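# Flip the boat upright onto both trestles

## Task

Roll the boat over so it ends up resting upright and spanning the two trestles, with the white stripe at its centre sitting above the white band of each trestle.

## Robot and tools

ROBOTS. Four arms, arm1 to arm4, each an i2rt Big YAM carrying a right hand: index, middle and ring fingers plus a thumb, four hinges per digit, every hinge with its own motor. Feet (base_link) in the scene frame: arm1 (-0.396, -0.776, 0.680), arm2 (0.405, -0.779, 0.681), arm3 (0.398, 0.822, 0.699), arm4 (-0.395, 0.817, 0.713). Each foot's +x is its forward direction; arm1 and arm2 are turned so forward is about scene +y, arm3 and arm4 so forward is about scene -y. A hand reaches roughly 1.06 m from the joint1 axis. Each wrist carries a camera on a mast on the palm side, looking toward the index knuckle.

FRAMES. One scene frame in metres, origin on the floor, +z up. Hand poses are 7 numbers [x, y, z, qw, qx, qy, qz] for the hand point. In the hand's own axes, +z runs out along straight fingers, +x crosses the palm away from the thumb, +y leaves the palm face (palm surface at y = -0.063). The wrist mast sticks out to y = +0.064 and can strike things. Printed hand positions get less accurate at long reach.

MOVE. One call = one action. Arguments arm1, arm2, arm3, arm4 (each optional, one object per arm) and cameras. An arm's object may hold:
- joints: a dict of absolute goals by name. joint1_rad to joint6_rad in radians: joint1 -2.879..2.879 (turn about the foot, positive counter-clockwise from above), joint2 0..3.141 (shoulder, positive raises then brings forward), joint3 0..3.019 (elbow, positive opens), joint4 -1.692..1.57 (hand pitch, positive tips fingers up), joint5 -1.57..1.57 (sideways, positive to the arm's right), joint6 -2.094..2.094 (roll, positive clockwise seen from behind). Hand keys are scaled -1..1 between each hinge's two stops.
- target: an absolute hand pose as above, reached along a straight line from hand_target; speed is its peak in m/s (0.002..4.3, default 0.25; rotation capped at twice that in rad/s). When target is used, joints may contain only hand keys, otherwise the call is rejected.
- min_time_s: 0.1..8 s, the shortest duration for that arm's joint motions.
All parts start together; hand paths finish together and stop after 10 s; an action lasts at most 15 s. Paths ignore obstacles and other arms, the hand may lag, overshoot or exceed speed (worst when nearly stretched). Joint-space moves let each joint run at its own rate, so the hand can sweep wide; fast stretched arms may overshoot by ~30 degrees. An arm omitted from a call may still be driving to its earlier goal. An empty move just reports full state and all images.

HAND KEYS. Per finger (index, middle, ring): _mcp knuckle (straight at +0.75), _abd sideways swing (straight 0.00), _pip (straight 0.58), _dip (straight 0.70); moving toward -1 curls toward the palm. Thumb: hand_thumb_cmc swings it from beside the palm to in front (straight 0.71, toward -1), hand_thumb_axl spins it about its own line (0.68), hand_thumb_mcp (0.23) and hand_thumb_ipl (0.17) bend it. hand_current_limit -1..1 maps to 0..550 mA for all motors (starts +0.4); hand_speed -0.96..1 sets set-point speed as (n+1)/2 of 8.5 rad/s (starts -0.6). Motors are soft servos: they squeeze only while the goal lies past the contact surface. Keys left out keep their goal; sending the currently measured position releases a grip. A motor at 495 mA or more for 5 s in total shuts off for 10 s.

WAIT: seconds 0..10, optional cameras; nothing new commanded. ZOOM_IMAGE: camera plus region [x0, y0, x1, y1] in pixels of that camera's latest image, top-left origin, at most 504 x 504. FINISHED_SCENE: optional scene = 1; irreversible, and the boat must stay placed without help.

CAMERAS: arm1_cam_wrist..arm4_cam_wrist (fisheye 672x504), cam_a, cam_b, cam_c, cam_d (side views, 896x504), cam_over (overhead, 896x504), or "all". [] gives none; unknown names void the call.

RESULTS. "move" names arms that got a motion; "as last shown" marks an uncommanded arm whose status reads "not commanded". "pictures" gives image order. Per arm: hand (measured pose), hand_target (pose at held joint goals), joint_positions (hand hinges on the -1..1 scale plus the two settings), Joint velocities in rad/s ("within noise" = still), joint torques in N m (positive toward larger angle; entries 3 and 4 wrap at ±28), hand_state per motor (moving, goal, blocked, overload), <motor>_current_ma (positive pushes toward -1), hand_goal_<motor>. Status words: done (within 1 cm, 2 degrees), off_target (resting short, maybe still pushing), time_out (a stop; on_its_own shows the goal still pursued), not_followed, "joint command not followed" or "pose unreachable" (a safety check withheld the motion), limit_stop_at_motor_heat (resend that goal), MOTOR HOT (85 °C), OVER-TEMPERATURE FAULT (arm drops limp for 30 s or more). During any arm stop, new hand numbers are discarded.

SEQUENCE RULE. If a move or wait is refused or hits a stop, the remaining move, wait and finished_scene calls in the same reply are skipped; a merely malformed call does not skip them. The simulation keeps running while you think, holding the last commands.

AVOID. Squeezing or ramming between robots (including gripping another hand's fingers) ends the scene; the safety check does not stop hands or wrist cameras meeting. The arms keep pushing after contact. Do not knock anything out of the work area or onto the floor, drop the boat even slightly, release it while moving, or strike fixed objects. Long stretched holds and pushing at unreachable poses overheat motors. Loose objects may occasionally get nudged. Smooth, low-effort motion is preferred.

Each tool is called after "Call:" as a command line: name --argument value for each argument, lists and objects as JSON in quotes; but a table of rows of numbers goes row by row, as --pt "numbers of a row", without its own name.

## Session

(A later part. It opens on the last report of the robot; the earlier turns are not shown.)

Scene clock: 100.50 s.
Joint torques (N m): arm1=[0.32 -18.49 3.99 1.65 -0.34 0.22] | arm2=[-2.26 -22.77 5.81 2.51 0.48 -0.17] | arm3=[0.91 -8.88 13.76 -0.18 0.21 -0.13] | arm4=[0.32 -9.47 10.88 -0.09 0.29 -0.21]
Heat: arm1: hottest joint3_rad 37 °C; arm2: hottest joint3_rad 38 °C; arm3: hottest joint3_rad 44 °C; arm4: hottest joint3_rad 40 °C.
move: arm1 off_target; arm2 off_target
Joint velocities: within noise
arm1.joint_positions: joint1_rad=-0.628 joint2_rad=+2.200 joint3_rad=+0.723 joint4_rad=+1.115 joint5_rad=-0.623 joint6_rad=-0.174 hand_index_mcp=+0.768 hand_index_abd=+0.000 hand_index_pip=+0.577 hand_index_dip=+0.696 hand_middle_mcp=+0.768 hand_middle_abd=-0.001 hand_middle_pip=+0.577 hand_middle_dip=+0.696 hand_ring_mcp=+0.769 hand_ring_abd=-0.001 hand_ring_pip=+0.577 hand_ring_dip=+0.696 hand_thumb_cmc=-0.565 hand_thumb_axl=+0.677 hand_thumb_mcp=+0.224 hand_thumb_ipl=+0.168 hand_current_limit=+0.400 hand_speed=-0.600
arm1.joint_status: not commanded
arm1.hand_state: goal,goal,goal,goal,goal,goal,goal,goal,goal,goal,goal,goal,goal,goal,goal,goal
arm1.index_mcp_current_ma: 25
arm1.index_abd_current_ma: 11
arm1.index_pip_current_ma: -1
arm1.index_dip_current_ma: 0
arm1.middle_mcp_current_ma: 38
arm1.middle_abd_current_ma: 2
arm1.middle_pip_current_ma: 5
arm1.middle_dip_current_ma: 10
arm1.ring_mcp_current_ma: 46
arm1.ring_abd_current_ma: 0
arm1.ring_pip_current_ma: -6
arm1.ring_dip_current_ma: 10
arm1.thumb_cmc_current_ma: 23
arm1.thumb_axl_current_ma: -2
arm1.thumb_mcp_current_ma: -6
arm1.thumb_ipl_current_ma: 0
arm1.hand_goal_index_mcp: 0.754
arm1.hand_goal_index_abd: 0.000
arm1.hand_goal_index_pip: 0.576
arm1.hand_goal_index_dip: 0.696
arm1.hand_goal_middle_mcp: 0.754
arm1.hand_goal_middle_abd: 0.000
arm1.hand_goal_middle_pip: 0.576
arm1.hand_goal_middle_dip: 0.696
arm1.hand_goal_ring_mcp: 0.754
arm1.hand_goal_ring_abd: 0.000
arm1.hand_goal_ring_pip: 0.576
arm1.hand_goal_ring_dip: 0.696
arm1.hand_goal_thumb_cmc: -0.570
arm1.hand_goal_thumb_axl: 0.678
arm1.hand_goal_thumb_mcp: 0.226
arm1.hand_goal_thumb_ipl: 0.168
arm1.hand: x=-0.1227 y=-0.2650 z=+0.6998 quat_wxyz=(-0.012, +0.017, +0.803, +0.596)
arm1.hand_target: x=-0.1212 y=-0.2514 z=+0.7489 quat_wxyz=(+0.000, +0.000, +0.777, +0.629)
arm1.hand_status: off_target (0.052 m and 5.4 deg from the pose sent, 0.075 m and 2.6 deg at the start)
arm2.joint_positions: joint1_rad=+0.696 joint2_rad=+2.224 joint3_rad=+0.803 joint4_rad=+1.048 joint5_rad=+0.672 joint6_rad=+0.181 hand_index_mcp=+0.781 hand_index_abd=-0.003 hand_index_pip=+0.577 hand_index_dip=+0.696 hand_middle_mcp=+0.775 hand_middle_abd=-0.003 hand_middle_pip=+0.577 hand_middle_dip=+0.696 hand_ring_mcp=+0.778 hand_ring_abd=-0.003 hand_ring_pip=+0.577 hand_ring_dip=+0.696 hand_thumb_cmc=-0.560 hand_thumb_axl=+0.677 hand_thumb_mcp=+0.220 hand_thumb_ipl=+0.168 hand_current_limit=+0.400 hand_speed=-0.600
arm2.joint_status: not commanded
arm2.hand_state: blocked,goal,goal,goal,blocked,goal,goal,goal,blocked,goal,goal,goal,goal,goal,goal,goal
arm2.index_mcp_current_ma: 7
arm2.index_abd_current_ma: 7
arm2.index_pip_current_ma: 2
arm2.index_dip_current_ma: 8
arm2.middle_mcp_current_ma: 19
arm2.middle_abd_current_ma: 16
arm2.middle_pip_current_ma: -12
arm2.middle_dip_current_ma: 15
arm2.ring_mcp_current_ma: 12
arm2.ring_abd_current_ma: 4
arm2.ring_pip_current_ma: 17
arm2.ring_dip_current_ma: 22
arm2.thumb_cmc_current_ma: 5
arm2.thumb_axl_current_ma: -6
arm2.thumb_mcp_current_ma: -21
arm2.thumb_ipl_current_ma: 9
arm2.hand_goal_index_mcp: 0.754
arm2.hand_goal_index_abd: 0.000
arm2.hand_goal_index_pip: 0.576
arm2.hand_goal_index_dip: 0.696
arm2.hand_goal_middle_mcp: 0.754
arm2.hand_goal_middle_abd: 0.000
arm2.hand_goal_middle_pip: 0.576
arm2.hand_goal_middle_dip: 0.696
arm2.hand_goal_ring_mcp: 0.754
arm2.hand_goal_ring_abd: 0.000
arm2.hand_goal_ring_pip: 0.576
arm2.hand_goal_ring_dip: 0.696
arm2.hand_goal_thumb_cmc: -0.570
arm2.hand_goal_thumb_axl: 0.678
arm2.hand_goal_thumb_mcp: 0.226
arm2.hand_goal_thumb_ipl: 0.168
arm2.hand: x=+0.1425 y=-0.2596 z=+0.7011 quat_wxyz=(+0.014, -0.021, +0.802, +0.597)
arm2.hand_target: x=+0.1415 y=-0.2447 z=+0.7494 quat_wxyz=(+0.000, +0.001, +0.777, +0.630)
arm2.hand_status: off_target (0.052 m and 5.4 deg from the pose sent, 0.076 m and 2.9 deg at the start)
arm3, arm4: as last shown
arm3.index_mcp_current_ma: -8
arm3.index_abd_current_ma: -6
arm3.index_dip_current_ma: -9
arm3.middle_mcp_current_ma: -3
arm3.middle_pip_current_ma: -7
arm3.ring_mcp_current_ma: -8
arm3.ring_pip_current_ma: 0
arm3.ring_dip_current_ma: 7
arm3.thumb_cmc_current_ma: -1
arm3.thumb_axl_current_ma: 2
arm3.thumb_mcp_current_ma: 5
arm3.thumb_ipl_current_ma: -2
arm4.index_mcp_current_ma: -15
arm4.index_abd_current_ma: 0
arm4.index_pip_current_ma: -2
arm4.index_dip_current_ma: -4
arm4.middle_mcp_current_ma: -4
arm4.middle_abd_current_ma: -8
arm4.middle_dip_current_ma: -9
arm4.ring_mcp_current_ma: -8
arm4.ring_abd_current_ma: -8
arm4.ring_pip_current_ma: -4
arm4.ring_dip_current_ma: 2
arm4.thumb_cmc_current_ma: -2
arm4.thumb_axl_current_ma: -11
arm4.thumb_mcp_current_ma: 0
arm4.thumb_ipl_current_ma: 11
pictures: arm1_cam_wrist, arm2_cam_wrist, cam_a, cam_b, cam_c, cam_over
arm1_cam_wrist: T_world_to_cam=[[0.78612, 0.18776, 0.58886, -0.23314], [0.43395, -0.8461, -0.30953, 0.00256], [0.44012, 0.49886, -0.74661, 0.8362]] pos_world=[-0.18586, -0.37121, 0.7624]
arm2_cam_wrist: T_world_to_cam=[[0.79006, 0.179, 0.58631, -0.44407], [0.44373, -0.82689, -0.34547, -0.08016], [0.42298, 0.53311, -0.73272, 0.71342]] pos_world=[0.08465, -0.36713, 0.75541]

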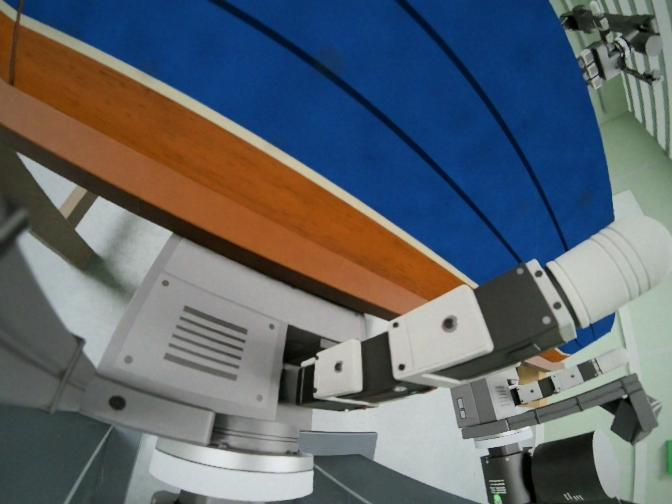

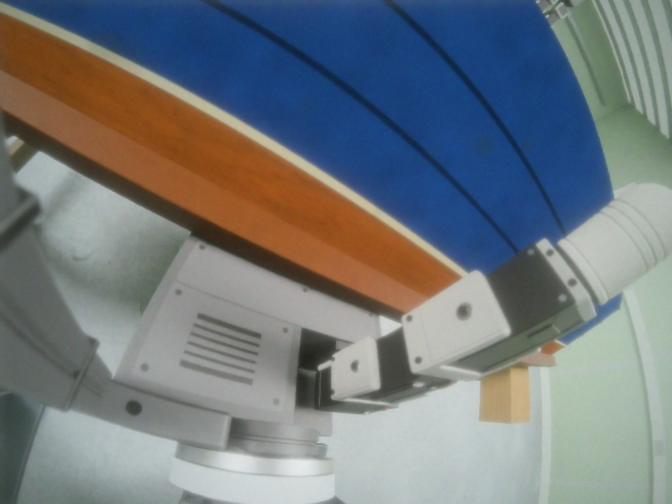

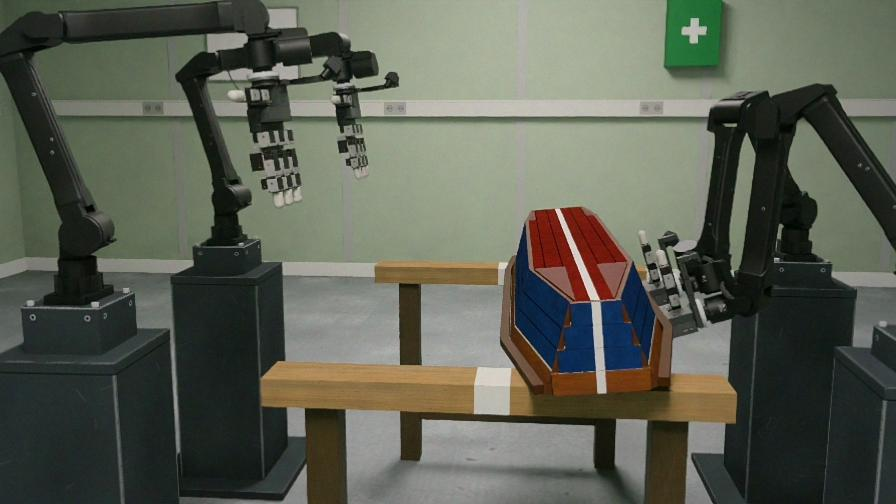

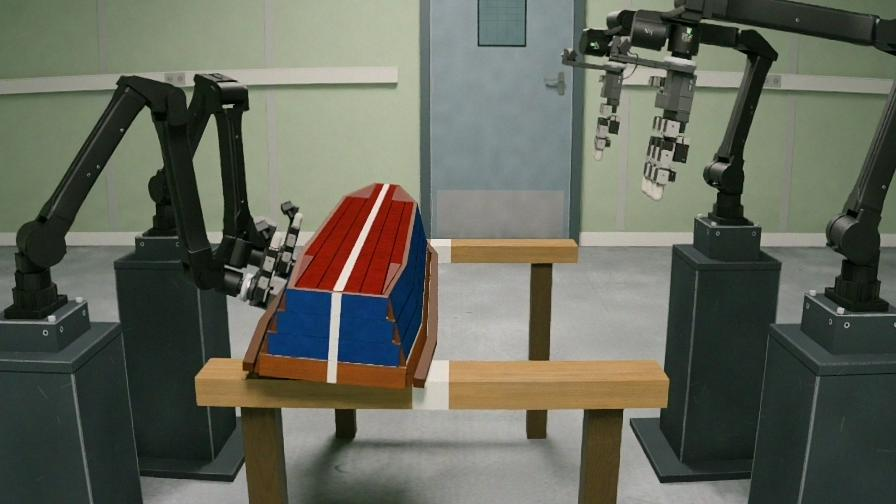

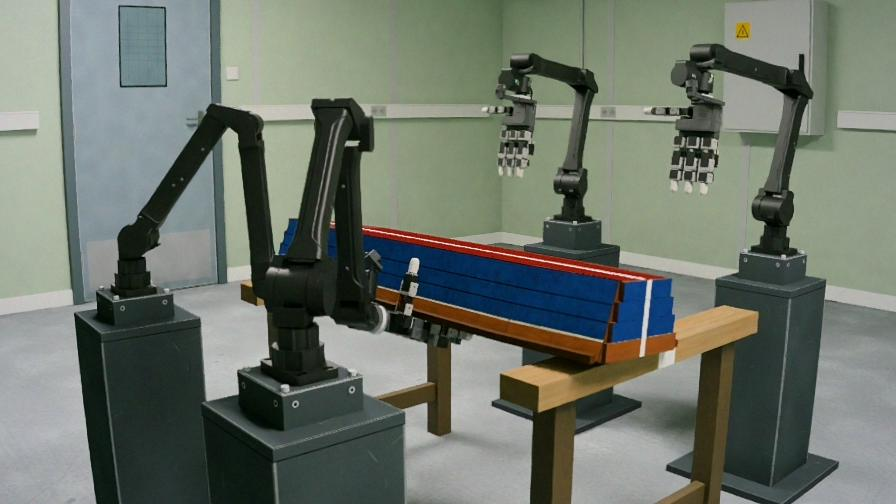

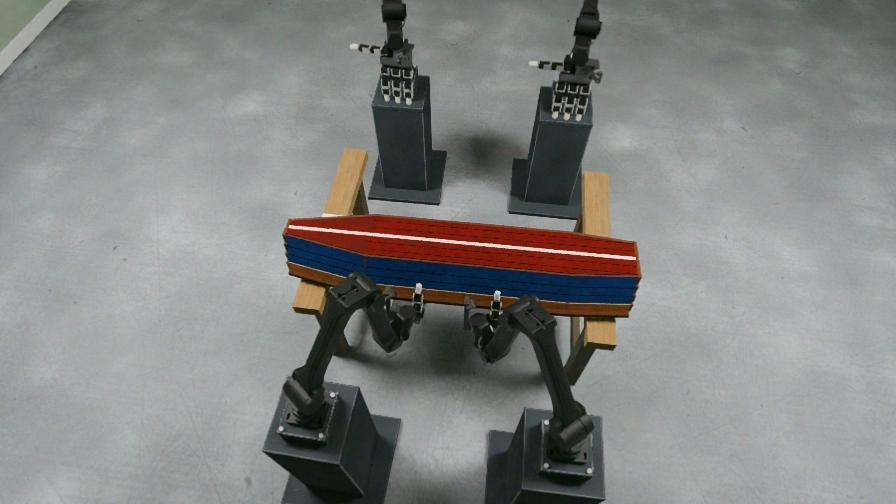

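Call:
move --arm1 '{"target": [-0.12, -0.241, 0.787, 0, 0, 0.7771, 0.6293], "speed": 0.06}' --arm2 '{"target": [0.14, -0.232, 0.789, 0, 0, 0.7771, 0.6293], "speed": 0.06}'

Call:
move --arm1 '{"target": [-0.12, -0.211, 0.838, 0, 0, 0.809, 0.5878], "speed": 0.06}' --arm2 '{"target": [0.14, -0.202, 0.841, 0, 0, 0.809, 0.5878], "speed": 0.06}' --cameras '["cam_over", "cam_c", "arm1_cam_wrist", "arm2_cam_wrist", "cam_a", "cam_b"]'

Scene clock: 107.70 s.
Joint torques (N m): arm1=[0.56 -17.96 5.91 1.63 -0.26 0.27] | arm2=[-2.78 -22.71 8.05 2.33 0.27 -0.22] | arm3=[0.67 -8.76 13.74 -0.32 0.17 -0.16] | arm4=[0.91 -9.88 10.97 -0.18 0.24 -0.22]
Heat: arm1: hottest joint3_rad 37 °C; arm2: hottest joint3_rad 38 °C; arm3: hottest joint3_rad 45 °C; arm4: hottest joint3_rad 41 °C.
move: arm1 off_target; arm2 off_target
Joint velocities: within noise
arm1.joint_positions: joint1_rad=-0.618 joint2_rad=+2.084 joint3_rad=+0.708 joint4_rad=+1.010 joint5_rad=-0.613 joint6_rad=-0.174 hand_index_mcp=+0.768 hand_index_abd=+0.001 hand_index_pip=+0.577 hand_index_dip=+0.696 hand_middle_mcp=+0.768 hand_middle_abd=+0.000 hand_middle_pip=+0.577 hand_middle_dip=+0.696 hand_ring_mcp=+0.769 hand_ring_abd=+0.000 hand_ring_pip=+0.577 hand_ring_dip=+0.696 hand_thumb_cmc=-0.565 hand_thumb_axl=+0.677 hand_thumb_mcp=+0.224 hand_thumb_ipl=+0.168 hand_current_limit=+0.400 hand_speed=-0.600
arm1.joint_status: not commanded
arm1.hand_state: goal,goal,goal,goal,goal,goal,goal,goal,goal,goal,goal,goal,goal,goal,goal,goal
arm1.index_mcp_current_ma: 24
arm1.index_abd_current_ma: -10
arm1.index_pip_current_ma: 14
arm1.index_dip_current_ma: -12
arm1.middle_mcp_current_ma: 20
arm1.middle_abd_current_ma: 3
arm1.middle_pip_current_ma: 8
arm1.middle_dip_current_ma: 31
arm1.ring_mcp_current_ma: 38
arm1.ring_abd_current_ma: 6
arm1.ring_pip_current_ma: 2
arm1.ring_dip_current_ma: 9
arm1.thumb_cmc_current_ma: 19
arm1.thumb_axl_current_ma: 7
arm1.thumb_mcp_current_ma: -3
arm1.thumb_ipl_current_ma: -5
arm1.hand_goal_index_mcp: 0.754
arm1.hand_goal_index_abd: 0.000
arm1.hand_goal_index_pip: 0.576
arm1.hand_goal_index_dip: 0.696
arm1.hand_goal_middle_mcp: 0.754
arm1.hand_goal_middle_abd: 0.000
arm1.hand_goal_middle_pip: 0.576
arm1.hand_goal_middle_dip: 0.696
arm1.hand_goal_ring_mcp: 0.754
arm1.hand_goal_ring_abd: 0.000
arm1.hand_goal_ring_pip: 0.576
arm1.hand_goal_ring_dip: 0.696
arm1.hand_goal_thumb_cmc: -0.570
arm1.hand_goal_thumb_axl: 0.678
arm1.hand_goal_thumb_mcp: 0.226
arm1.hand_goal_thumb_ipl: 0.168
arm1.hand: x=-0.1227 y=-0.2581 z=+0.7344 quat_wxyz=(-0.012, +0.017, +0.804, +0.594)
arm1.hand_target: x=-0.1211 y=-0.2430 z=+0.7866 quat_wxyz=(+0.000, +0.000, +0.777, +0.630)
arm1.hand_status: off_target (0.055 m and 5.7 deg from the pose sent, 0.091 m and 5.4 deg at the start)
arm2.joint_positions: joint1_rad=+0.687 joint2_rad=+2.113 joint3_rad=+0.790 joint4_rad=+0.944 joint5_rad=+0.663 joint6_rad=+0.181 hand_index_mcp=+0.781 hand_index_abd=-0.003 hand_index_pip=+0.577 hand_index_dip=+0.696 hand_middle_mcp=+0.775 hand_middle_abd=-0.003 hand_middle_pip=+0.577 hand_middle_dip=+0.696 hand_ring_mcp=+0.778 hand_ring_abd=-0.003 hand_ring_pip=+0.577 hand_ring_dip=+0.696 hand_thumb_cmc=-0.560 hand_thumb_axl=+0.677 hand_thumb_mcp=+0.220 hand_thumb_ipl=+0.168 hand_current_limit=+0.400 hand_speed=-0.600
arm2.joint_status: not commanded
arm2.hand_state: blocked,goal,goal,goal,blocked,goal,goal,goal,blocked,goal,goal,goal,goal,goal,goal,goal
arm2.index_mcp_current_ma: -1
arm2.index_abd_current_ma: 8
arm2.index_pip_current_ma: 0
arm2.index_dip_current_ma: 14
arm2.middle_mcp_current_ma: 9
arm2.middle_abd_current_ma: -10
arm2.middle_pip_current_ma: -4
arm2.middle_dip_current_ma: 22
arm2.ring_mcp_current_ma: 10
arm2.ring_abd_current_ma: -3
arm2.ring_pip_current_ma: 10
arm2.ring_dip_current_ma: 13
arm2.thumb_cmc_current_ma: -7
arm2.thumb_axl_current_ma: 15
arm2.thumb_mcp_current_ma: -1
arm2.thumb_ipl_current_ma: 1
arm2.hand_goal_index_mcp: 0.754
arm2.hand_goal_index_abd: 0.000
arm2.hand_goal_index_pip: 0.576
arm2.hand_goal_index_dip: 0.696
arm2.hand_goal_middle_mcp: 0.754
arm2.hand_goal_middle_abd: 0.000
arm2.hand_goal_middle_pip: 0.576
arm2.hand_goal_middle_dip: 0.696
arm2.hand_goal_ring_mcp: 0.754
arm2.hand_goal_ring_abd: 0.000
arm2.hand_goal_ring_pip: 0.576
arm2.hand_goal_ring_dip: 0.696
arm2.hand_goal_thumb_cmc: -0.570
arm2.hand_goal_thumb_axl: 0.678
arm2.hand_goal_thumb_mcp: 0.226
arm2.hand_goal_thumb_ipl: 0.168
arm2.hand: x=+0.1422 y=-0.2523 z=+0.7364 quat_wxyz=(+0.015, -0.021, +0.804, +0.594)
arm2.hand_target: x=+0.1417 y=-0.2344 z=+0.7888 quat_wxyz=(+0.001, +0.000, +0.777, +0.630)
arm2.hand_status: off_target (0.056 m and 5.9 deg from the pose sent, 0.092 m and 5.4 deg at the start)
arm3.joint_positions: joint1_rad=-0.139 joint2_rad=+1.277 joint3_rad=+1.390 joint4_rad=-1.556 joint5_rad=-0.024 joint6_rad=-0.105 hand_index_mcp=+0.755 hand_index_abd=-0.002 hand_index_pip=+0.571 hand_index_dip=+0.696 hand_middle_mcp=+0.752 hand_middle_abd=-0.003 hand_middle_pip=+0.577 hand_middle_dip=+0.696 hand_ring_mcp=+0.757 hand_ring_abd=-0.003 hand_ring_pip=+0.577 hand_ring_dip=+0.696 hand_thumb_cmc=+0.718 hand_thumb_axl=+0.677 hand_thumb_mcp=+0.221 hand_thumb_ipl=+0.168 hand_current_limit=+0.400 hand_speed=-0.600
arm3.joint_status: not commanded
arm3.hand_state: goal,goal,goal,goal,goal,goal,goal,goal,goal,goal,goal,goal,goal,goal,goal,goal
arm3.index_mcp_current_ma: -13
arm3.index_abd_current_ma: -4
arm3.index_pip_current_ma: -5
arm3.index_dip_current_ma: -6
arm3.middle_mcp_current_ma: 1
arm3.middle_abd_current_ma: -7
arm3.middle_pip_current_ma: -4
arm3.middle_dip_current_ma: 5
arm3.ring_mcp_current_ma: -10
arm3.ring_abd_current_ma: 9
arm3.ring_pip_current_ma: 0
arm3.ring_dip_current_ma: 5
arm3.thumb_cmc_current_ma: 0
arm3.thumb_axl_current_ma: 8
arm3.thumb_mcp_current_ma: 6
arm3.thumb_ipl_current_ma: -2
arm3.hand_goal_index_mcp: 0.754
arm3.hand_goal_index_abd: 0.000
arm3.hand_goal_index_pip: 0.576
arm3.hand_goal_index_dip: 0.696
arm3.hand_goal_middle_mcp: 0.754
arm3.hand_goal_middle_abd: 0.000
arm3.hand_goal_middle_pip: 0.576
arm3.hand_goal_middle_dip: 0.696
arm3.hand_goal_ring_mcp: 0.754
arm3.hand_goal_ring_abd: 0.000
arm3.hand_goal_ring_pip: 0.576
arm3.hand_goal_ring_dip: 0.696
arm3.hand_goal_thumb_cmc: 0.714
arm3.hand_goal_thumb_axl: 0.678
arm3.hand_goal_thumb_mcp: 0.226
arm3.hand_goal_thumb_ipl: 0.168
arm3.hand: x=+0.3255 y=+0.3559 z=+1.0250 quat_wxyz=(+0.070, +0.997, -0.013, +0.004)
arm3.hand_target: x=+0.3297 y=+0.3519 z=+1.0509 quat_wxyz=(+0.088, +0.996, -0.003, -0.001)
arm3.hand_status: not commanded
arm4.joint_positions: joint1_rad=+0.214 joint2_rad=+1.272 joint3_rad=+1.360 joint4_rad=-1.531 joint5_rad=+0.036 joint6_rad=+0.263 hand_index_mcp=+0.749 hand_index_abd=+0.001 hand_index_pip=+0.573 hand_index_dip=+0.696 hand_middle_mcp=+0.749 hand_middle_abd=+0.001 hand_middle_pip=+0.573 hand_middle_dip=+0.696 hand_ring_mcp=+0.748 hand_ring_abd=+0.001 hand_ring_pip=+0.573 hand_ring_dip=+0.696 hand_thumb_cmc=+0.714 hand_thumb_axl=+0.677 hand_thumb_mcp=+0.222 hand_thumb_ipl=+0.168 hand_current_limit=+0.400 hand_speed=-0.600
arm4.joint_status: not commanded
arm4.hand_state: goal,goal,goal,goal,goal,goal,goal,goal,goal,goal,goal,goal,goal,goal,goal,goal
arm4.index_mcp_current_ma: -7
arm4.index_abd_current_ma: -6
arm4.index_pip_current_ma: -1
arm4.index_dip_current_ma: 0
arm4.middle_mcp_current_ma: -5
arm4.middle_abd_current_ma: -9
arm4.middle_pip_current_ma: 8
arm4.middle_dip_current_ma: -10
arm4.ring_mcp_current_ma: -5
arm4.ring_abd_current_ma: -3
arm4.ring_pip_current_ma: -6
arm4.ring_dip_current_ma: 3
arm4.thumb_cmc_current_ma: 1
arm4.thumb_axl_current_ma: -10
arm4.thumb_mcp_current_ma: 3
arm4.thumb_ipl_current_ma: 4
arm4.hand_goal_index_mcp: 0.754
arm4.hand_goal_index_abd: 0.000
arm4.hand_goal_index_pip: 0.576
arm4.hand_goal_index_dip: 0.696
arm4.hand_goal_middle_mcp: 0.754
arm4.hand_goal_middle_abd: 0.000
arm4.hand_goal_middle_pip: 0.576
arm4.hand_goal_middle_dip: 0.696
arm4.hand_goal_ring_mcp: 0.754
arm4.hand_goal_ring_abd: 0.000
arm4.hand_goal_ring_pip: 0.576
arm4.hand_goal_ring_dip: 0.696
arm4.hand_goal_thumb_cmc: 0.714
arm4.hand_goal_thumb_axl: 0.678
arm4.hand_goal_thumb_mcp: 0.226
arm4.hand_goal_thumb_ipl: 0.168
arm4.hand: x=-0.3363 y=+0.3547 z=+1.0238 quat_wxyz=(+0.066, +0.998, -0.016, -0.003)
arm4.hand_target: x=-0.3306 y=+0.3516 z=+1.0504 quat_wxyz=(+0.088, +0.996, -0.003, +0.000)
arm4.hand_status: not commanded
pictures: none

Scene clock: 109.43 s.
Joint torques (N m): arm1=[1.03 -16.85 11.86 1.51 -0.58 0.16] | arm2=[-3.72 -20.66 13.6 2.22 0.6 -0.06] | arm3=[0.62 -9.35 13.97 -0.29 0.24 -0.08] | arm4=[0.44 -9.41 11 -0.13 0.25 -0.22]
Heat: arm1: hottest joint3_rad 37 °C; arm2: hottest joint3_rad 38 °C; arm3: hottest joint3_rad 45 °C; arm4: hottest joint3_rad 41 °C.
move: arm1 off_target; arm2 off_target
Joint velocities: within noise
arm1.joint_positions: joint1_rad=-0.592 joint2_rad=+1.869 joint3_rad=+0.708 joint4_rad=+0.634 joint5_rad=-0.557 joint6_rad=-0.220 hand_index_mcp=+0.770 hand_index_abd=+0.001 hand_index_pip=+0.577 hand_index_dip=+0.696 hand_middle_mcp=+0.770 hand_middle_abd=+0.001 hand_middle_pip=+0.577 hand_middle_dip=+0.696 hand_ring_mcp=+0.771 hand_ring_abd=+0.001 hand_ring_pip=+0.577 hand_ring_dip=+0.696 hand_thumb_cmc=-0.565 hand_thumb_axl=+0.677 hand_thumb_mcp=+0.224 hand_thumb_ipl=+0.168 hand_current_limit=+0.400 hand_speed=-0.600
arm1.joint_status: not commanded
arm1.hand_state: goal,goal,goal,goal,goal,goal,goal,goal,goal,goal,goal,goal,goal,goal,goal,goal
arm1.index_mcp_current_ma: 16
arm1.index_abd_current_ma: 5
arm1.index_pip_current_ma: -6
arm1.index_dip_current_ma: 7
arm1.middle_mcp_current_ma: 37
arm1.middle_abd_current_ma: 10
arm1.middle_pip_current_ma: 13
arm1.middle_dip_current_ma: 6
arm1.ring_mcp_current_ma: 32
arm1.ring_abd_current_ma: -4
arm1.ring_pip_current_ma: -6
arm1.ring_dip_current_ma: -6
arm1.thumb_cmc_current_ma: 3
arm1.thumb_axl_current_ma: 8
arm1.thumb_mcp_current_ma: -16
arm1.thumb_ipl_current_ma: -5
arm1.hand_goal_index_mcp: 0.754
arm1.hand_goal_index_abd: 0.000
arm1.hand_goal_index_pip: 0.576
arm1.hand_goal_index_dip: 0.696
arm1.hand_goal_middle_mcp: 0.754
arm1.hand_goal_middle_abd: 0.000
arm1.hand_goal_middle_pip: 0.576
arm1.hand_goal_middle_dip: 0.696
arm1.hand_goal_ring_mcp: 0.754
arm1.hand_goal_ring_abd: 0.000
arm1.hand_goal_ring_pip: 0.576
arm1.hand_goal_ring_dip: 0.696
arm1.hand_goal_thumb_cmc: -0.570
arm1.hand_goal_thumb_axl: 0.678
arm1.hand_goal_thumb_mcp: 0.226
arm1.hand_goal_thumb_ipl: 0.168
arm1.hand: x=-0.1269 y=-0.2462 z=+0.7653 quat_wxyz=(-0.021, +0.031, +0.844, +0.534)
arm1.hand_target: x=-0.1238 y=-0.2172 z=+0.8388 quat_wxyz=(-0.001, +0.000, +0.809, +0.588)
arm1.hand_status: off_target (0.081 m and 8.5 deg from the pose sent, 0.114 m and 2.6 deg at the start)
arm2.joint_positions: joint1_rad=+0.664 joint2_rad=+1.910 joint3_rad=+0.801 joint4_rad=+0.583 joint5_rad=+0.607 joint6_rad=+0.227 hand_index_mcp=+0.786 hand_index_abd=-0.003 hand_index_pip=+0.578 hand_index_dip=+0.696 hand_middle_mcp=+0.776 hand_middle_abd=-0.005 hand_middle_pip=+0.578 hand_middle_dip=+0.696 hand_ring_mcp=+0.779 hand_ring_abd=-0.005 hand_ring_pip=+0.578 hand_ring_dip=+0.696 hand_thumb_cmc=-0.561 hand_thumb_axl=+0.677 hand_thumb_mcp=+0.220 hand_thumb_ipl=+0.168 hand_current_limit=+0.400 hand_speed=-0.600
arm2.joint_status: not commanded
arm2.hand_state: blocked,goal,goal,goal,blocked,goal,goal,goal,blocked,goal,goal,goal,goal,goal,goal,goal
arm2.index_mcp_current_ma: 5
arm2.index_abd_current_ma: 25
arm2.index_pip_current_ma: 7
arm2.index_dip_current_ma: 15
arm2.middle_mcp_current_ma: 17
arm2.middle_abd_current_ma: 19
arm2.middle_pip_current_ma: -29
arm2.middle_dip_current_ma: 11
arm2.ring_mcp_current_ma: -1
arm2.ring_abd_current_ma: -3
arm2.ring_pip_current_ma: -1
arm2.ring_dip_current_ma: 2
arm2.thumb_cmc_current_ma: 2
arm2.thumb_axl_current_ma: 9
arm2.thumb_mcp_current_ma: -14
arm2.thumb_ipl_current_ma: 16
arm2.hand_goal_index_mcp: 0.754
arm2.hand_goal_index_abd: 0.000
arm2.hand_goal_index_pip: 0.576
arm2.hand_goal_index_dip: 0.696
arm2.hand_goal_middle_mcp: 0.754
arm2.hand_goal_middle_abd: 0.000
arm2.hand_goal_middle_pip: 0.576
arm2.hand_goal_middle_dip: 0.696
arm2.hand_goal_ring_mcp: 0.754
arm2.hand_goal_ring_abd: 0.000
arm2.hand_goal_ring_pip: 0.576
arm2.hand_goal_ring_dip: 0.696
arm2.hand_goal_thumb_cmc: -0.570
arm2.hand_goal_thumb_axl: 0.678
arm2.hand_goal_thumb_mcp: 0.226
arm2.hand_goal_thumb_ipl: 0.168
arm2.hand: x=+0.1419 y=-0.2368 z=+0.7764 quat_wxyz=(+0.022, -0.036, +0.840, +0.541)
arm2.hand_target: x=+0.1434 y=-0.2077 z=+0.8417 quat_wxyz=(+0.001, +0.000, +0.809, +0.588)
arm2.hand_status: off_target (0.073 m and 8.0 deg from the pose sent, 0.116 m and 3.1 deg at the start)
arm3, arm4: as last shown
arm3.index_mcp_current_ma: -7
arm3.index_abd_current_ma: -3
arm3.index_pip_current_ma: -8
arm3.index_dip_current_ma: -10
arm3.middle_mcp_current_ma: 2
arm3.middle_abd_current_ma: -8
arm3.middle_pip_current_ma: -1
arm3.middle_dip_current_ma: 8
arm3.ring_mcp_current_ma: -15
arm3.ring_abd_current_ma: 7
arm3.ring_pip_current_ma: -1
arm3.ring_dip_current_ma: 4
arm3.thumb_cmc_current_ma: -1
arm3.thumb_mcp_current_ma: 5
arm3.thumb_ipl_current_ma: -3
arm4.index_mcp_current_ma: -9
arm4.index_abd_current_ma: -3
arm4.index_pip_current_ma: -4
arm4.index_dip_current_ma: -5
arm4.middle_mcp_current_ma: -7
arm4.middle_abd_current_ma: -8
arm4.middle_pip_current_ma: 11
arm4.middle_dip_current_ma: -11
arm4.ring_abd_current_ma: -4
arm4.ring_pip_current_ma: -4
arm4.ring_dip_current_ma: -7
arm4.thumb_cmc_current_ma: 3
arm4.thumb_axl_current_ma: -11
arm4.thumb_mcp_current_ma: 4
arm4.thumb_ipl_current_ma: 6
pictures: arm1_cam_wrist, arm2_cam_wrist, cam_a, cam_b, cam_c, cam_over
arm1_cam_wrist: T_world_to_cam=[[0.80561, 0.26493, 0.52991, -0.20529], [0.41936, -0.88681, -0.19417, -0.05965], [0.41849, 0.37865, -0.82552, 0.90562]] pos_world=[-0.18859, -0.34142, 0.84481]
arm2_cam_wrist: T_world_to_cam=[[0.76857, 0.26829, 0.58079, -0.46342], [0.46355, -0.85921, -0.21653, -0.14562], [0.44093, 0.43565, -0.78473, 0.77144]] pos_world=[0.08353, -0.33687, 0.84299]

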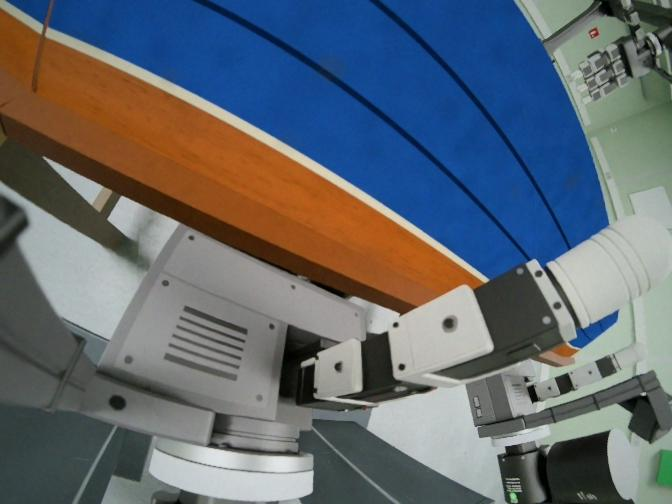

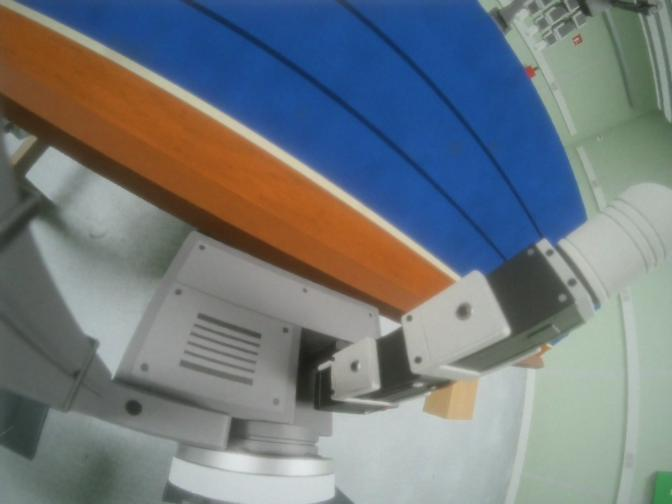

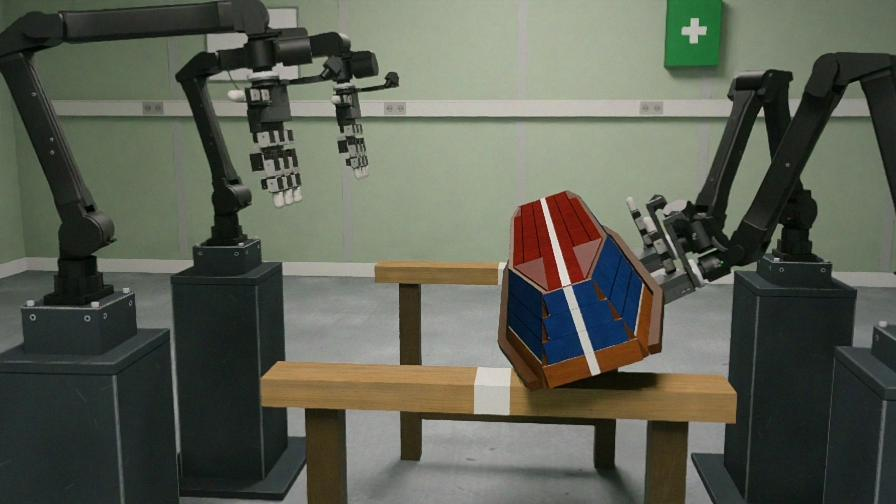

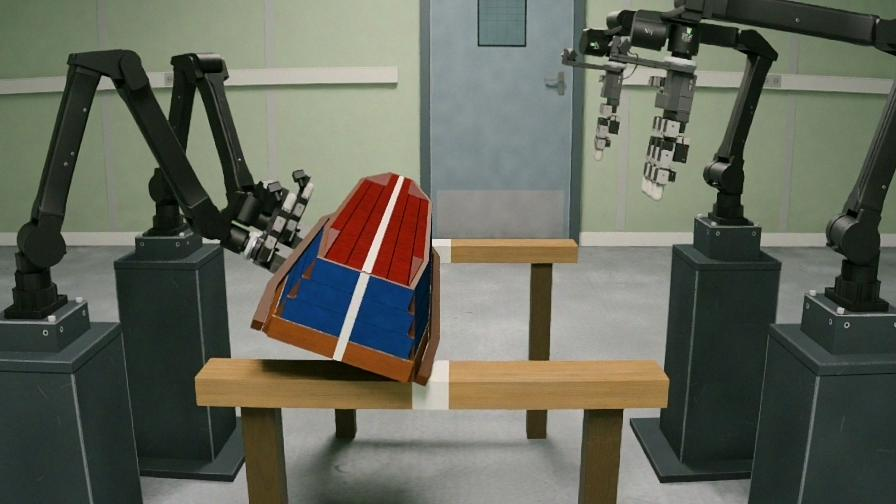

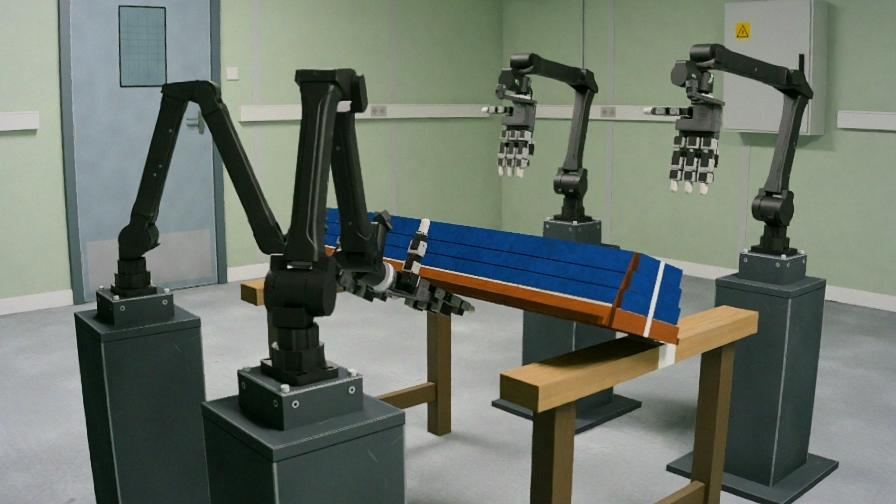

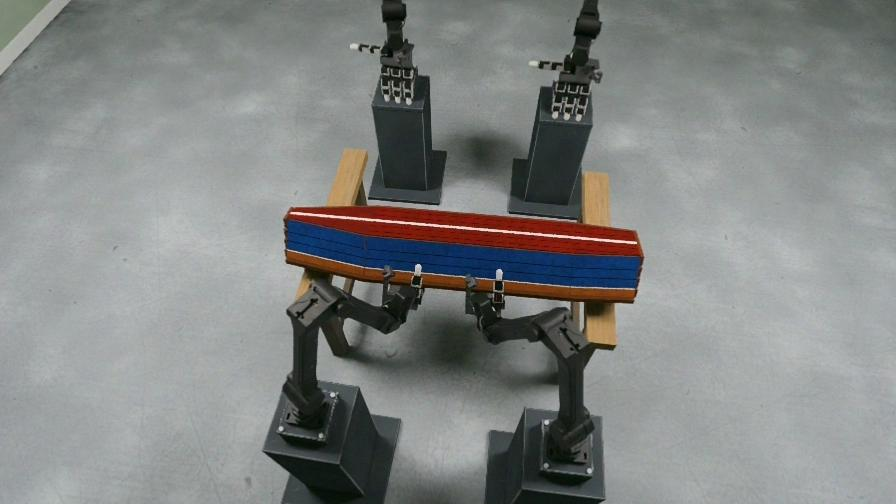

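Call:
move --arm1 '{"target": [-0.12, -0.185, 0.881, 0, 0, 0.8339, 0.5519], "speed": 0.06, "joints": {"hand_index_mcp": 0.274, "hand_index_pip": 0.066, "hand_index_dip": 0.188, "hand_middle_mcp": 0.274, "hand_middle_pip": 0.066, "hand_middle_dip": 0.188, "hand_ring_mcp": 0.274, "hand_ring_pip": 0.066, "hand_ring_dip": 0.188, "hand_thumb_mcp": -0.281, "hand_thumb_ipl": -0.319}}' --arm2 '{"target": [0.14, -0.176, 0.883, 0, 0, 0.8339, 0.5519], "speed": 0.06, "joints": {"hand_index_mcp": 0.274, "hand_index_pip": 0.066, "hand_index_dip": 0.188, "hand_middle_mcp": 0.274, "hand_middle_pip": 0.066, "hand_middle_dip": 0.188, "hand_ring_mcp": 0.274, "hand_ring_pip": 0.066, "hand_ring_dip": 0.188, "hand_thumb_mcp": -0.281, "hand_thumb_ipl": -0.319}}' --cameras '["cam_over", "cam_c", "arm1_cam_wrist", "arm2_cam_wrist", "cam_a", "cam_b"]'

Scene clock: 113.70 s.
Joint torques (N m): arm1=[0.97 -16.67 15.08 1.55 -0.78 0.14] | arm2=[-4.07 -21.95 16.31 2.4 0.97 -0.1] | arm3=[0.21 -8.64 13.63 -0.35 0.16 -0.14] | arm4=[0.03 -9.82 10.99 -0.25 0.23 -0.17]
Heat: arm1: hottest joint3_rad 37 °C; arm2: hottest joint3_rad 39 °C; arm3: hottest joint3_rad 45 °C; arm4: hottest joint3_rad 42 °C.
move: arm1 off_target; arm2 off_target
Joint velocities: within noise
arm1.joint_positions: joint1_rad=-0.568 joint2_rad=+1.762 joint3_rad=+0.742 joint4_rad=+0.371 joint5_rad=-0.512 joint6_rad=-0.260 hand_index_mcp=+0.304 hand_index_abd=+0.002 hand_index_pip=+0.072 hand_index_dip=+0.188 hand_middle_mcp=+0.587 hand_middle_abd=+0.033 hand_middle_pip=+0.332 hand_middle_dip=+0.275 hand_ring_mcp=+0.508 hand_ring_abd=-0.023 hand_ring_pip=+0.108 hand_ring_dip=+0.201 hand_thumb_cmc=-0.563 hand_thumb_axl=+0.682 hand_thumb_mcp=-0.123 hand_thumb_ipl=-0.172 hand_current_limit=+0.400 hand_speed=-0.600
arm1.joint_status: hand_index_mcp off_target (ended at +0.304, target +0.274); hand_middle_mcp off_target (ended at +0.587, target +0.274); hand_middle_pip off_target (ended at +0.332, target +0.066); hand_middle_dip off_target (ended at +0.275, target +0.188); hand_ring_mcp off_target (ended at +0.508, target +0.274); hand_ring_pip off_target (ended at +0.108, target +0.066); hand_thumb_mcp off_target (ended at -0.123, target -0.281); hand_thumb_ipl off_target (ended at -0.172, target -0.319); the others done
arm1.hand_state: blocked,goal,goal,goal,blocked,blocked,blocked,blocked,blocked,blocked,blocked,goal,goal,goal,blocked,blocked
arm1.index_mcp_current_ma: 60
arm1.index_abd_current_ma: 13
arm1.index_pip_current_ma: -2
arm1.index_dip_current_ma: -3
arm1.middle_mcp_current_ma: 379
arm1.middle_abd_current_ma: 27
arm1.middle_pip_current_ma: 397
arm1.middle_dip_current_ma: 188
arm1.ring_mcp_current_ma: 403
arm1.ring_abd_current_ma: -40
arm1.ring_pip_current_ma: 88
arm1.ring_dip_current_ma: 30
arm1.thumb_cmc_current_ma: 20
arm1.thumb_axl_current_ma: 14
arm1.thumb_mcp_current_ma: 379
arm1.thumb_ipl_current_ma: 374
arm1.hand_goal_index_mcp: 0.274
arm1.hand_goal_index_abd: 0.000
arm1.hand_goal_index_pip: 0.066
arm1.hand_goal_index_dip: 0.188
arm1.hand_goal_middle_mcp: 0.274
arm1.hand_goal_middle_abd: 0.000
arm1.hand_goal_middle_pip: 0.066
arm1.hand_goal_middle_dip: 0.188
arm1.hand_goal_ring_mcp: 0.274
arm1.hand_goal_ring_abd: 0.000
arm1.hand_goal_ring_pip: 0.066
arm1.hand_goal_ring_dip: 0.188
arm1.hand_goal_thumb_cmc: -0.570
arm1.hand_goal_thumb_axl: 0.678
arm1.hand_goal_thumb_mcp: -0.280
arm1.hand_goal_thumb_ipl: -0.318
arm1.hand: x=-0.1334 y=-0.2371 z=+0.7773 quat_wxyz=(-0.027, +0.033, +0.873, +0.485)
arm1.hand_target: x=-0.1275 y=-0.2021 z=+0.8675 quat_wxyz=(-0.001, +0.000, +0.834, +0.552)
arm1.hand_status: off_target (0.117 m and 10.2 deg from the pose sent, 0.131 m and 4.9 deg at the start; pose on its path clipped on 38 of 49 steps)
arm2.joint_positions: joint1_rad=+0.648 joint2_rad=+1.830 joint3_rad=+0.843 joint4_rad=+0.322 joint5_rad=+0.560 joint6_rad=+0.278 hand_index_mcp=+0.622 hand_index_abd=-0.026 hand_index_pip=+0.307 hand_index_dip=+0.332 hand_middle_mcp=+0.329 hand_middle_abd=-0.005 hand_middle_pip=+0.077 hand_middle_dip=+0.193 hand_ring_mcp=+0.334 hand_ring_abd=-0.004 hand_ring_pip=+0.078 hand_ring_dip=+0.191 hand_thumb_cmc=-0.567 hand_thumb_axl=+0.674 hand_thumb_mcp=-0.134 hand_thumb_ipl=-0.189 hand_current_limit=+0.400 hand_speed=-0.600
arm2.joint_status: hand_index_mcp off_target (ended at +0.622, target +0.274); hand_index_pip off_target (ended at +0.307, target +0.066); hand_index_dip off_target (ended at +0.332, target +0.188); hand_middle_mcp off_target (ended at +0.329, target +0.274); hand_ring_mcp off_target (ended at +0.334, target +0.274); hand_thumb_mcp off_target (ended at -0.134, target -0.281); hand_thumb_ipl off_target (ended at -0.189, target -0.319); the others done
arm2.hand_state: blocked,blocked,blocked,blocked,blocked,goal,goal,goal,blocked,goal,goal,goal,goal,goal,blocked,blocked
arm2.index_mcp_current_ma: 268
arm2.index_abd_current_ma: 7
arm2.index_pip_current_ma: 117
arm2.index_dip_current_ma: 69
arm2.middle_mcp_current_ma: 22
arm2.middle_abd_current_ma: -9
arm2.middle_pip_current_ma: 11
arm2.middle_dip_current_ma: -3
arm2.ring_mcp_current_ma: 2
arm2.ring_abd_current_ma: -1
arm2.ring_pip_current_ma: 12
arm2.ring_dip_current_ma: -8
arm2.thumb_cmc_current_ma: -13
arm2.thumb_axl_current_ma: 8
arm2.thumb_mcp_current_ma: 54
arm2.thumb_ipl_current_ma: 77
arm2.hand_goal_index_mcp: 0.274
arm2.hand_goal_index_abd: 0.000
arm2.hand_goal_index_pip: 0.066
arm2.hand_goal_index_dip: 0.188
arm2.hand_goal_middle_mcp: 0.274
arm2.hand_goal_middle_abd: 0.000
arm2.hand_goal_middle_pip: 0.066
arm2.hand_goal_middle_dip: 0.188
arm2.hand_goal_ring_mcp: 0.274
arm2.hand_goal_ring_abd: 0.000
arm2.hand_goal_ring_pip: 0.066
arm2.hand_goal_ring_dip: 0.188
arm2.hand_goal_thumb_cmc: -0.570
arm2.hand_goal_thumb_axl: 0.678
arm2.hand_goal_thumb_mcp: -0.280
arm2.hand_goal_thumb_ipl: -0.318
arm2.hand: x=+0.1436 y=-0.2273 z=+0.7809 quat_wxyz=(+0.029, -0.043, +0.872, +0.487)
arm2.hand_target: x=+0.1461 y=-0.1919 z=+0.8712 quat_wxyz=(+0.001, +0.000, +0.834, +0.552)
arm2.hand_status: off_target (0.114 m and 10.4 deg from the pose sent, 0.123 m and 5.0 deg at the start; pose on its path clipped on 38 of 49 steps)
arm3, arm4: as last shown
arm3.index_mcp_current_ma: -8
arm3.index_abd_current_ma: -8
arm3.index_pip_current_ma: -5
arm3.index_dip_current_ma: -8
arm3.middle_mcp_current_ma: 0
arm3.middle_abd_current_ma: -7
arm3.middle_pip_current_ma: -3
arm3.ring_mcp_current_ma: -8
arm3.ring_dip_current_ma: 12
arm3.thumb_cmc_current_ma: -3
arm3.thumb_axl_current_ma: 12
arm3.thumb_ipl_current_ma: -7
arm4.index_mcp_current_ma: -7
arm4.index_abd_current_ma: -5
arm4.index_pip_current_ma: 1
arm4.index_dip_current_ma: -4
arm4.middle_mcp_current_ma: -11
arm4.middle_abd_current_ma: -6
arm4.middle_pip_current_ma: 6
arm4.middle_dip_current_ma: -6
arm4.ring_mcp_current_ma: -9
arm4.ring_pip_current_ma: -5
arm4.ring_dip_current_ma: -2
arm4.thumb_cmc_current_ma: 5
arm4.thumb_mcp_current_ma: 0
arm4.thumb_ipl_current_ma: 11
pictures: arm1_cam_wrist, arm2_cam_wrist, cam_a, cam_b, cam_c, cam_over
arm1_cam_wrist: T_world_to_cam=[[0.81121, 0.32762, 0.48436, -0.15779], [0.42246, -0.90106, -0.09809, -0.12411], [0.4043, 0.28419, -0.86935, 0.92465]] pos_world=[-0.1934, -0.32291, 0.8681]
arm2_cam_wrist: T_world_to_cam=[[0.7565, 0.33951, 0.55897, -0.43484], [0.46644, -0.87919, -0.09727, -0.23541], [0.45841, 0.33431, -0.82346, 0.77473]] pos_world=[0.08361, -0.31834, 0.85812]

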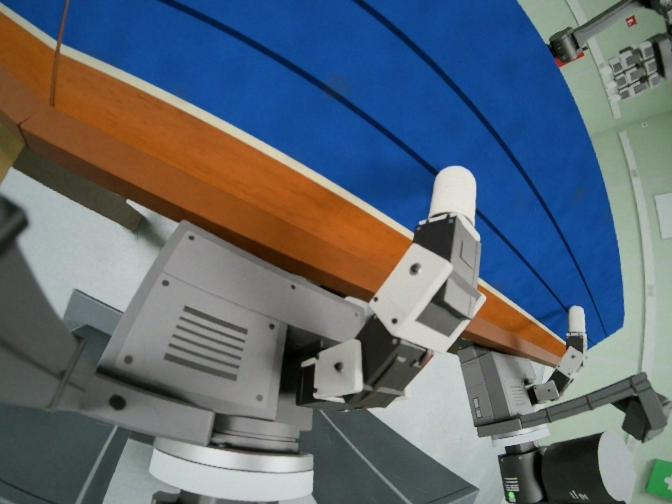

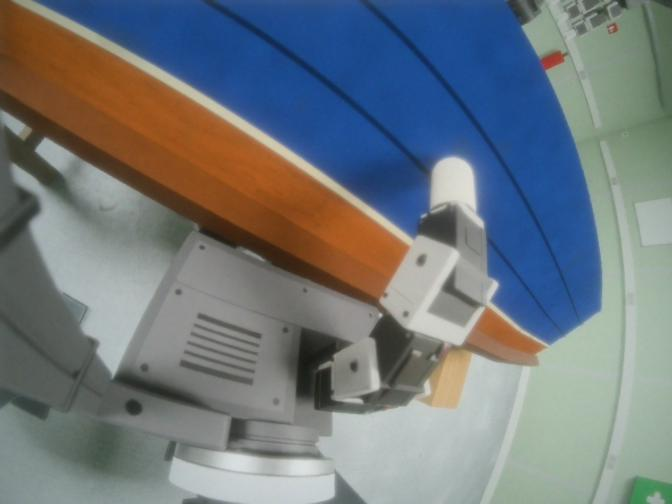

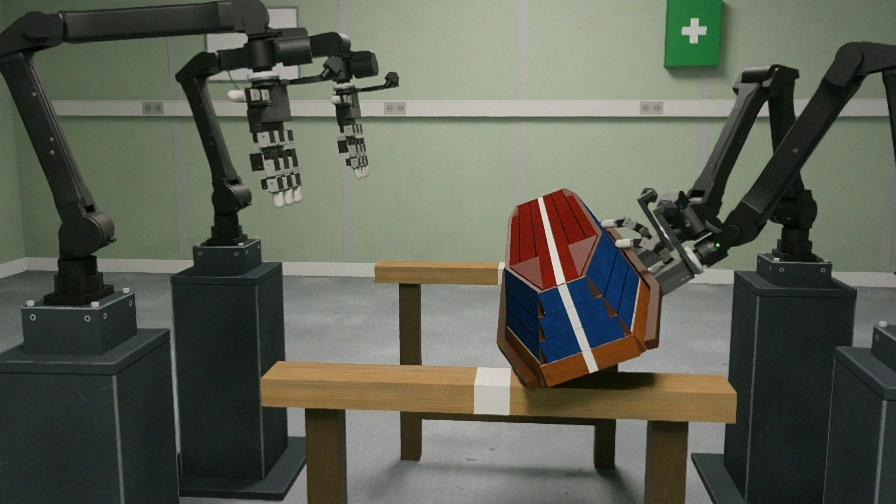

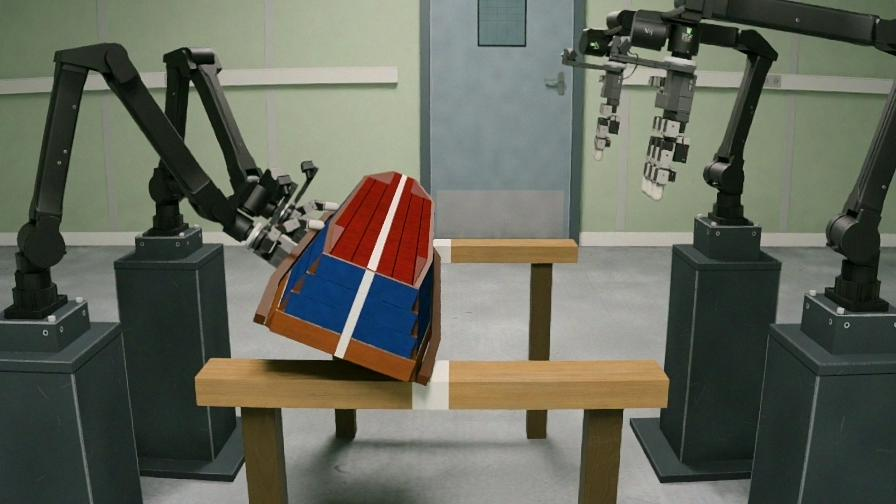

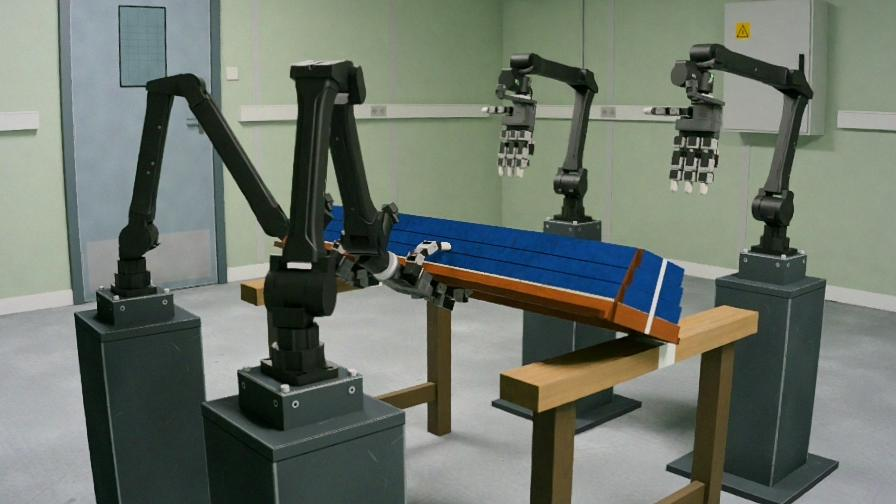

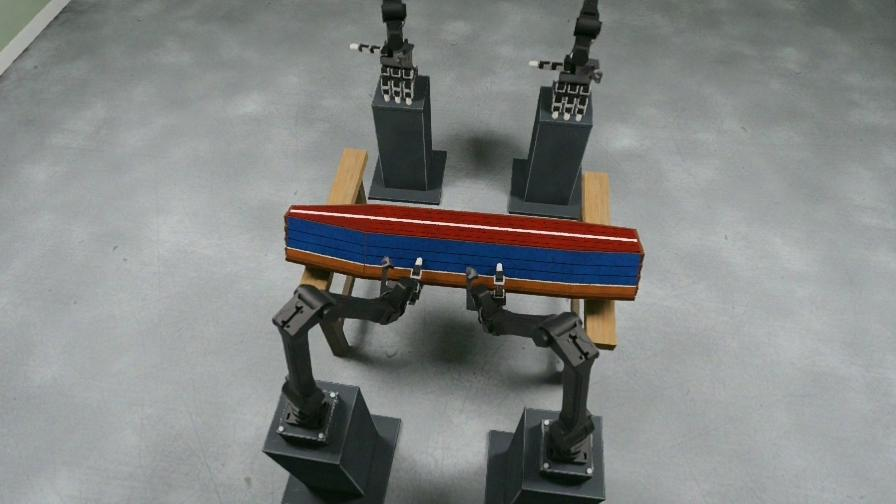

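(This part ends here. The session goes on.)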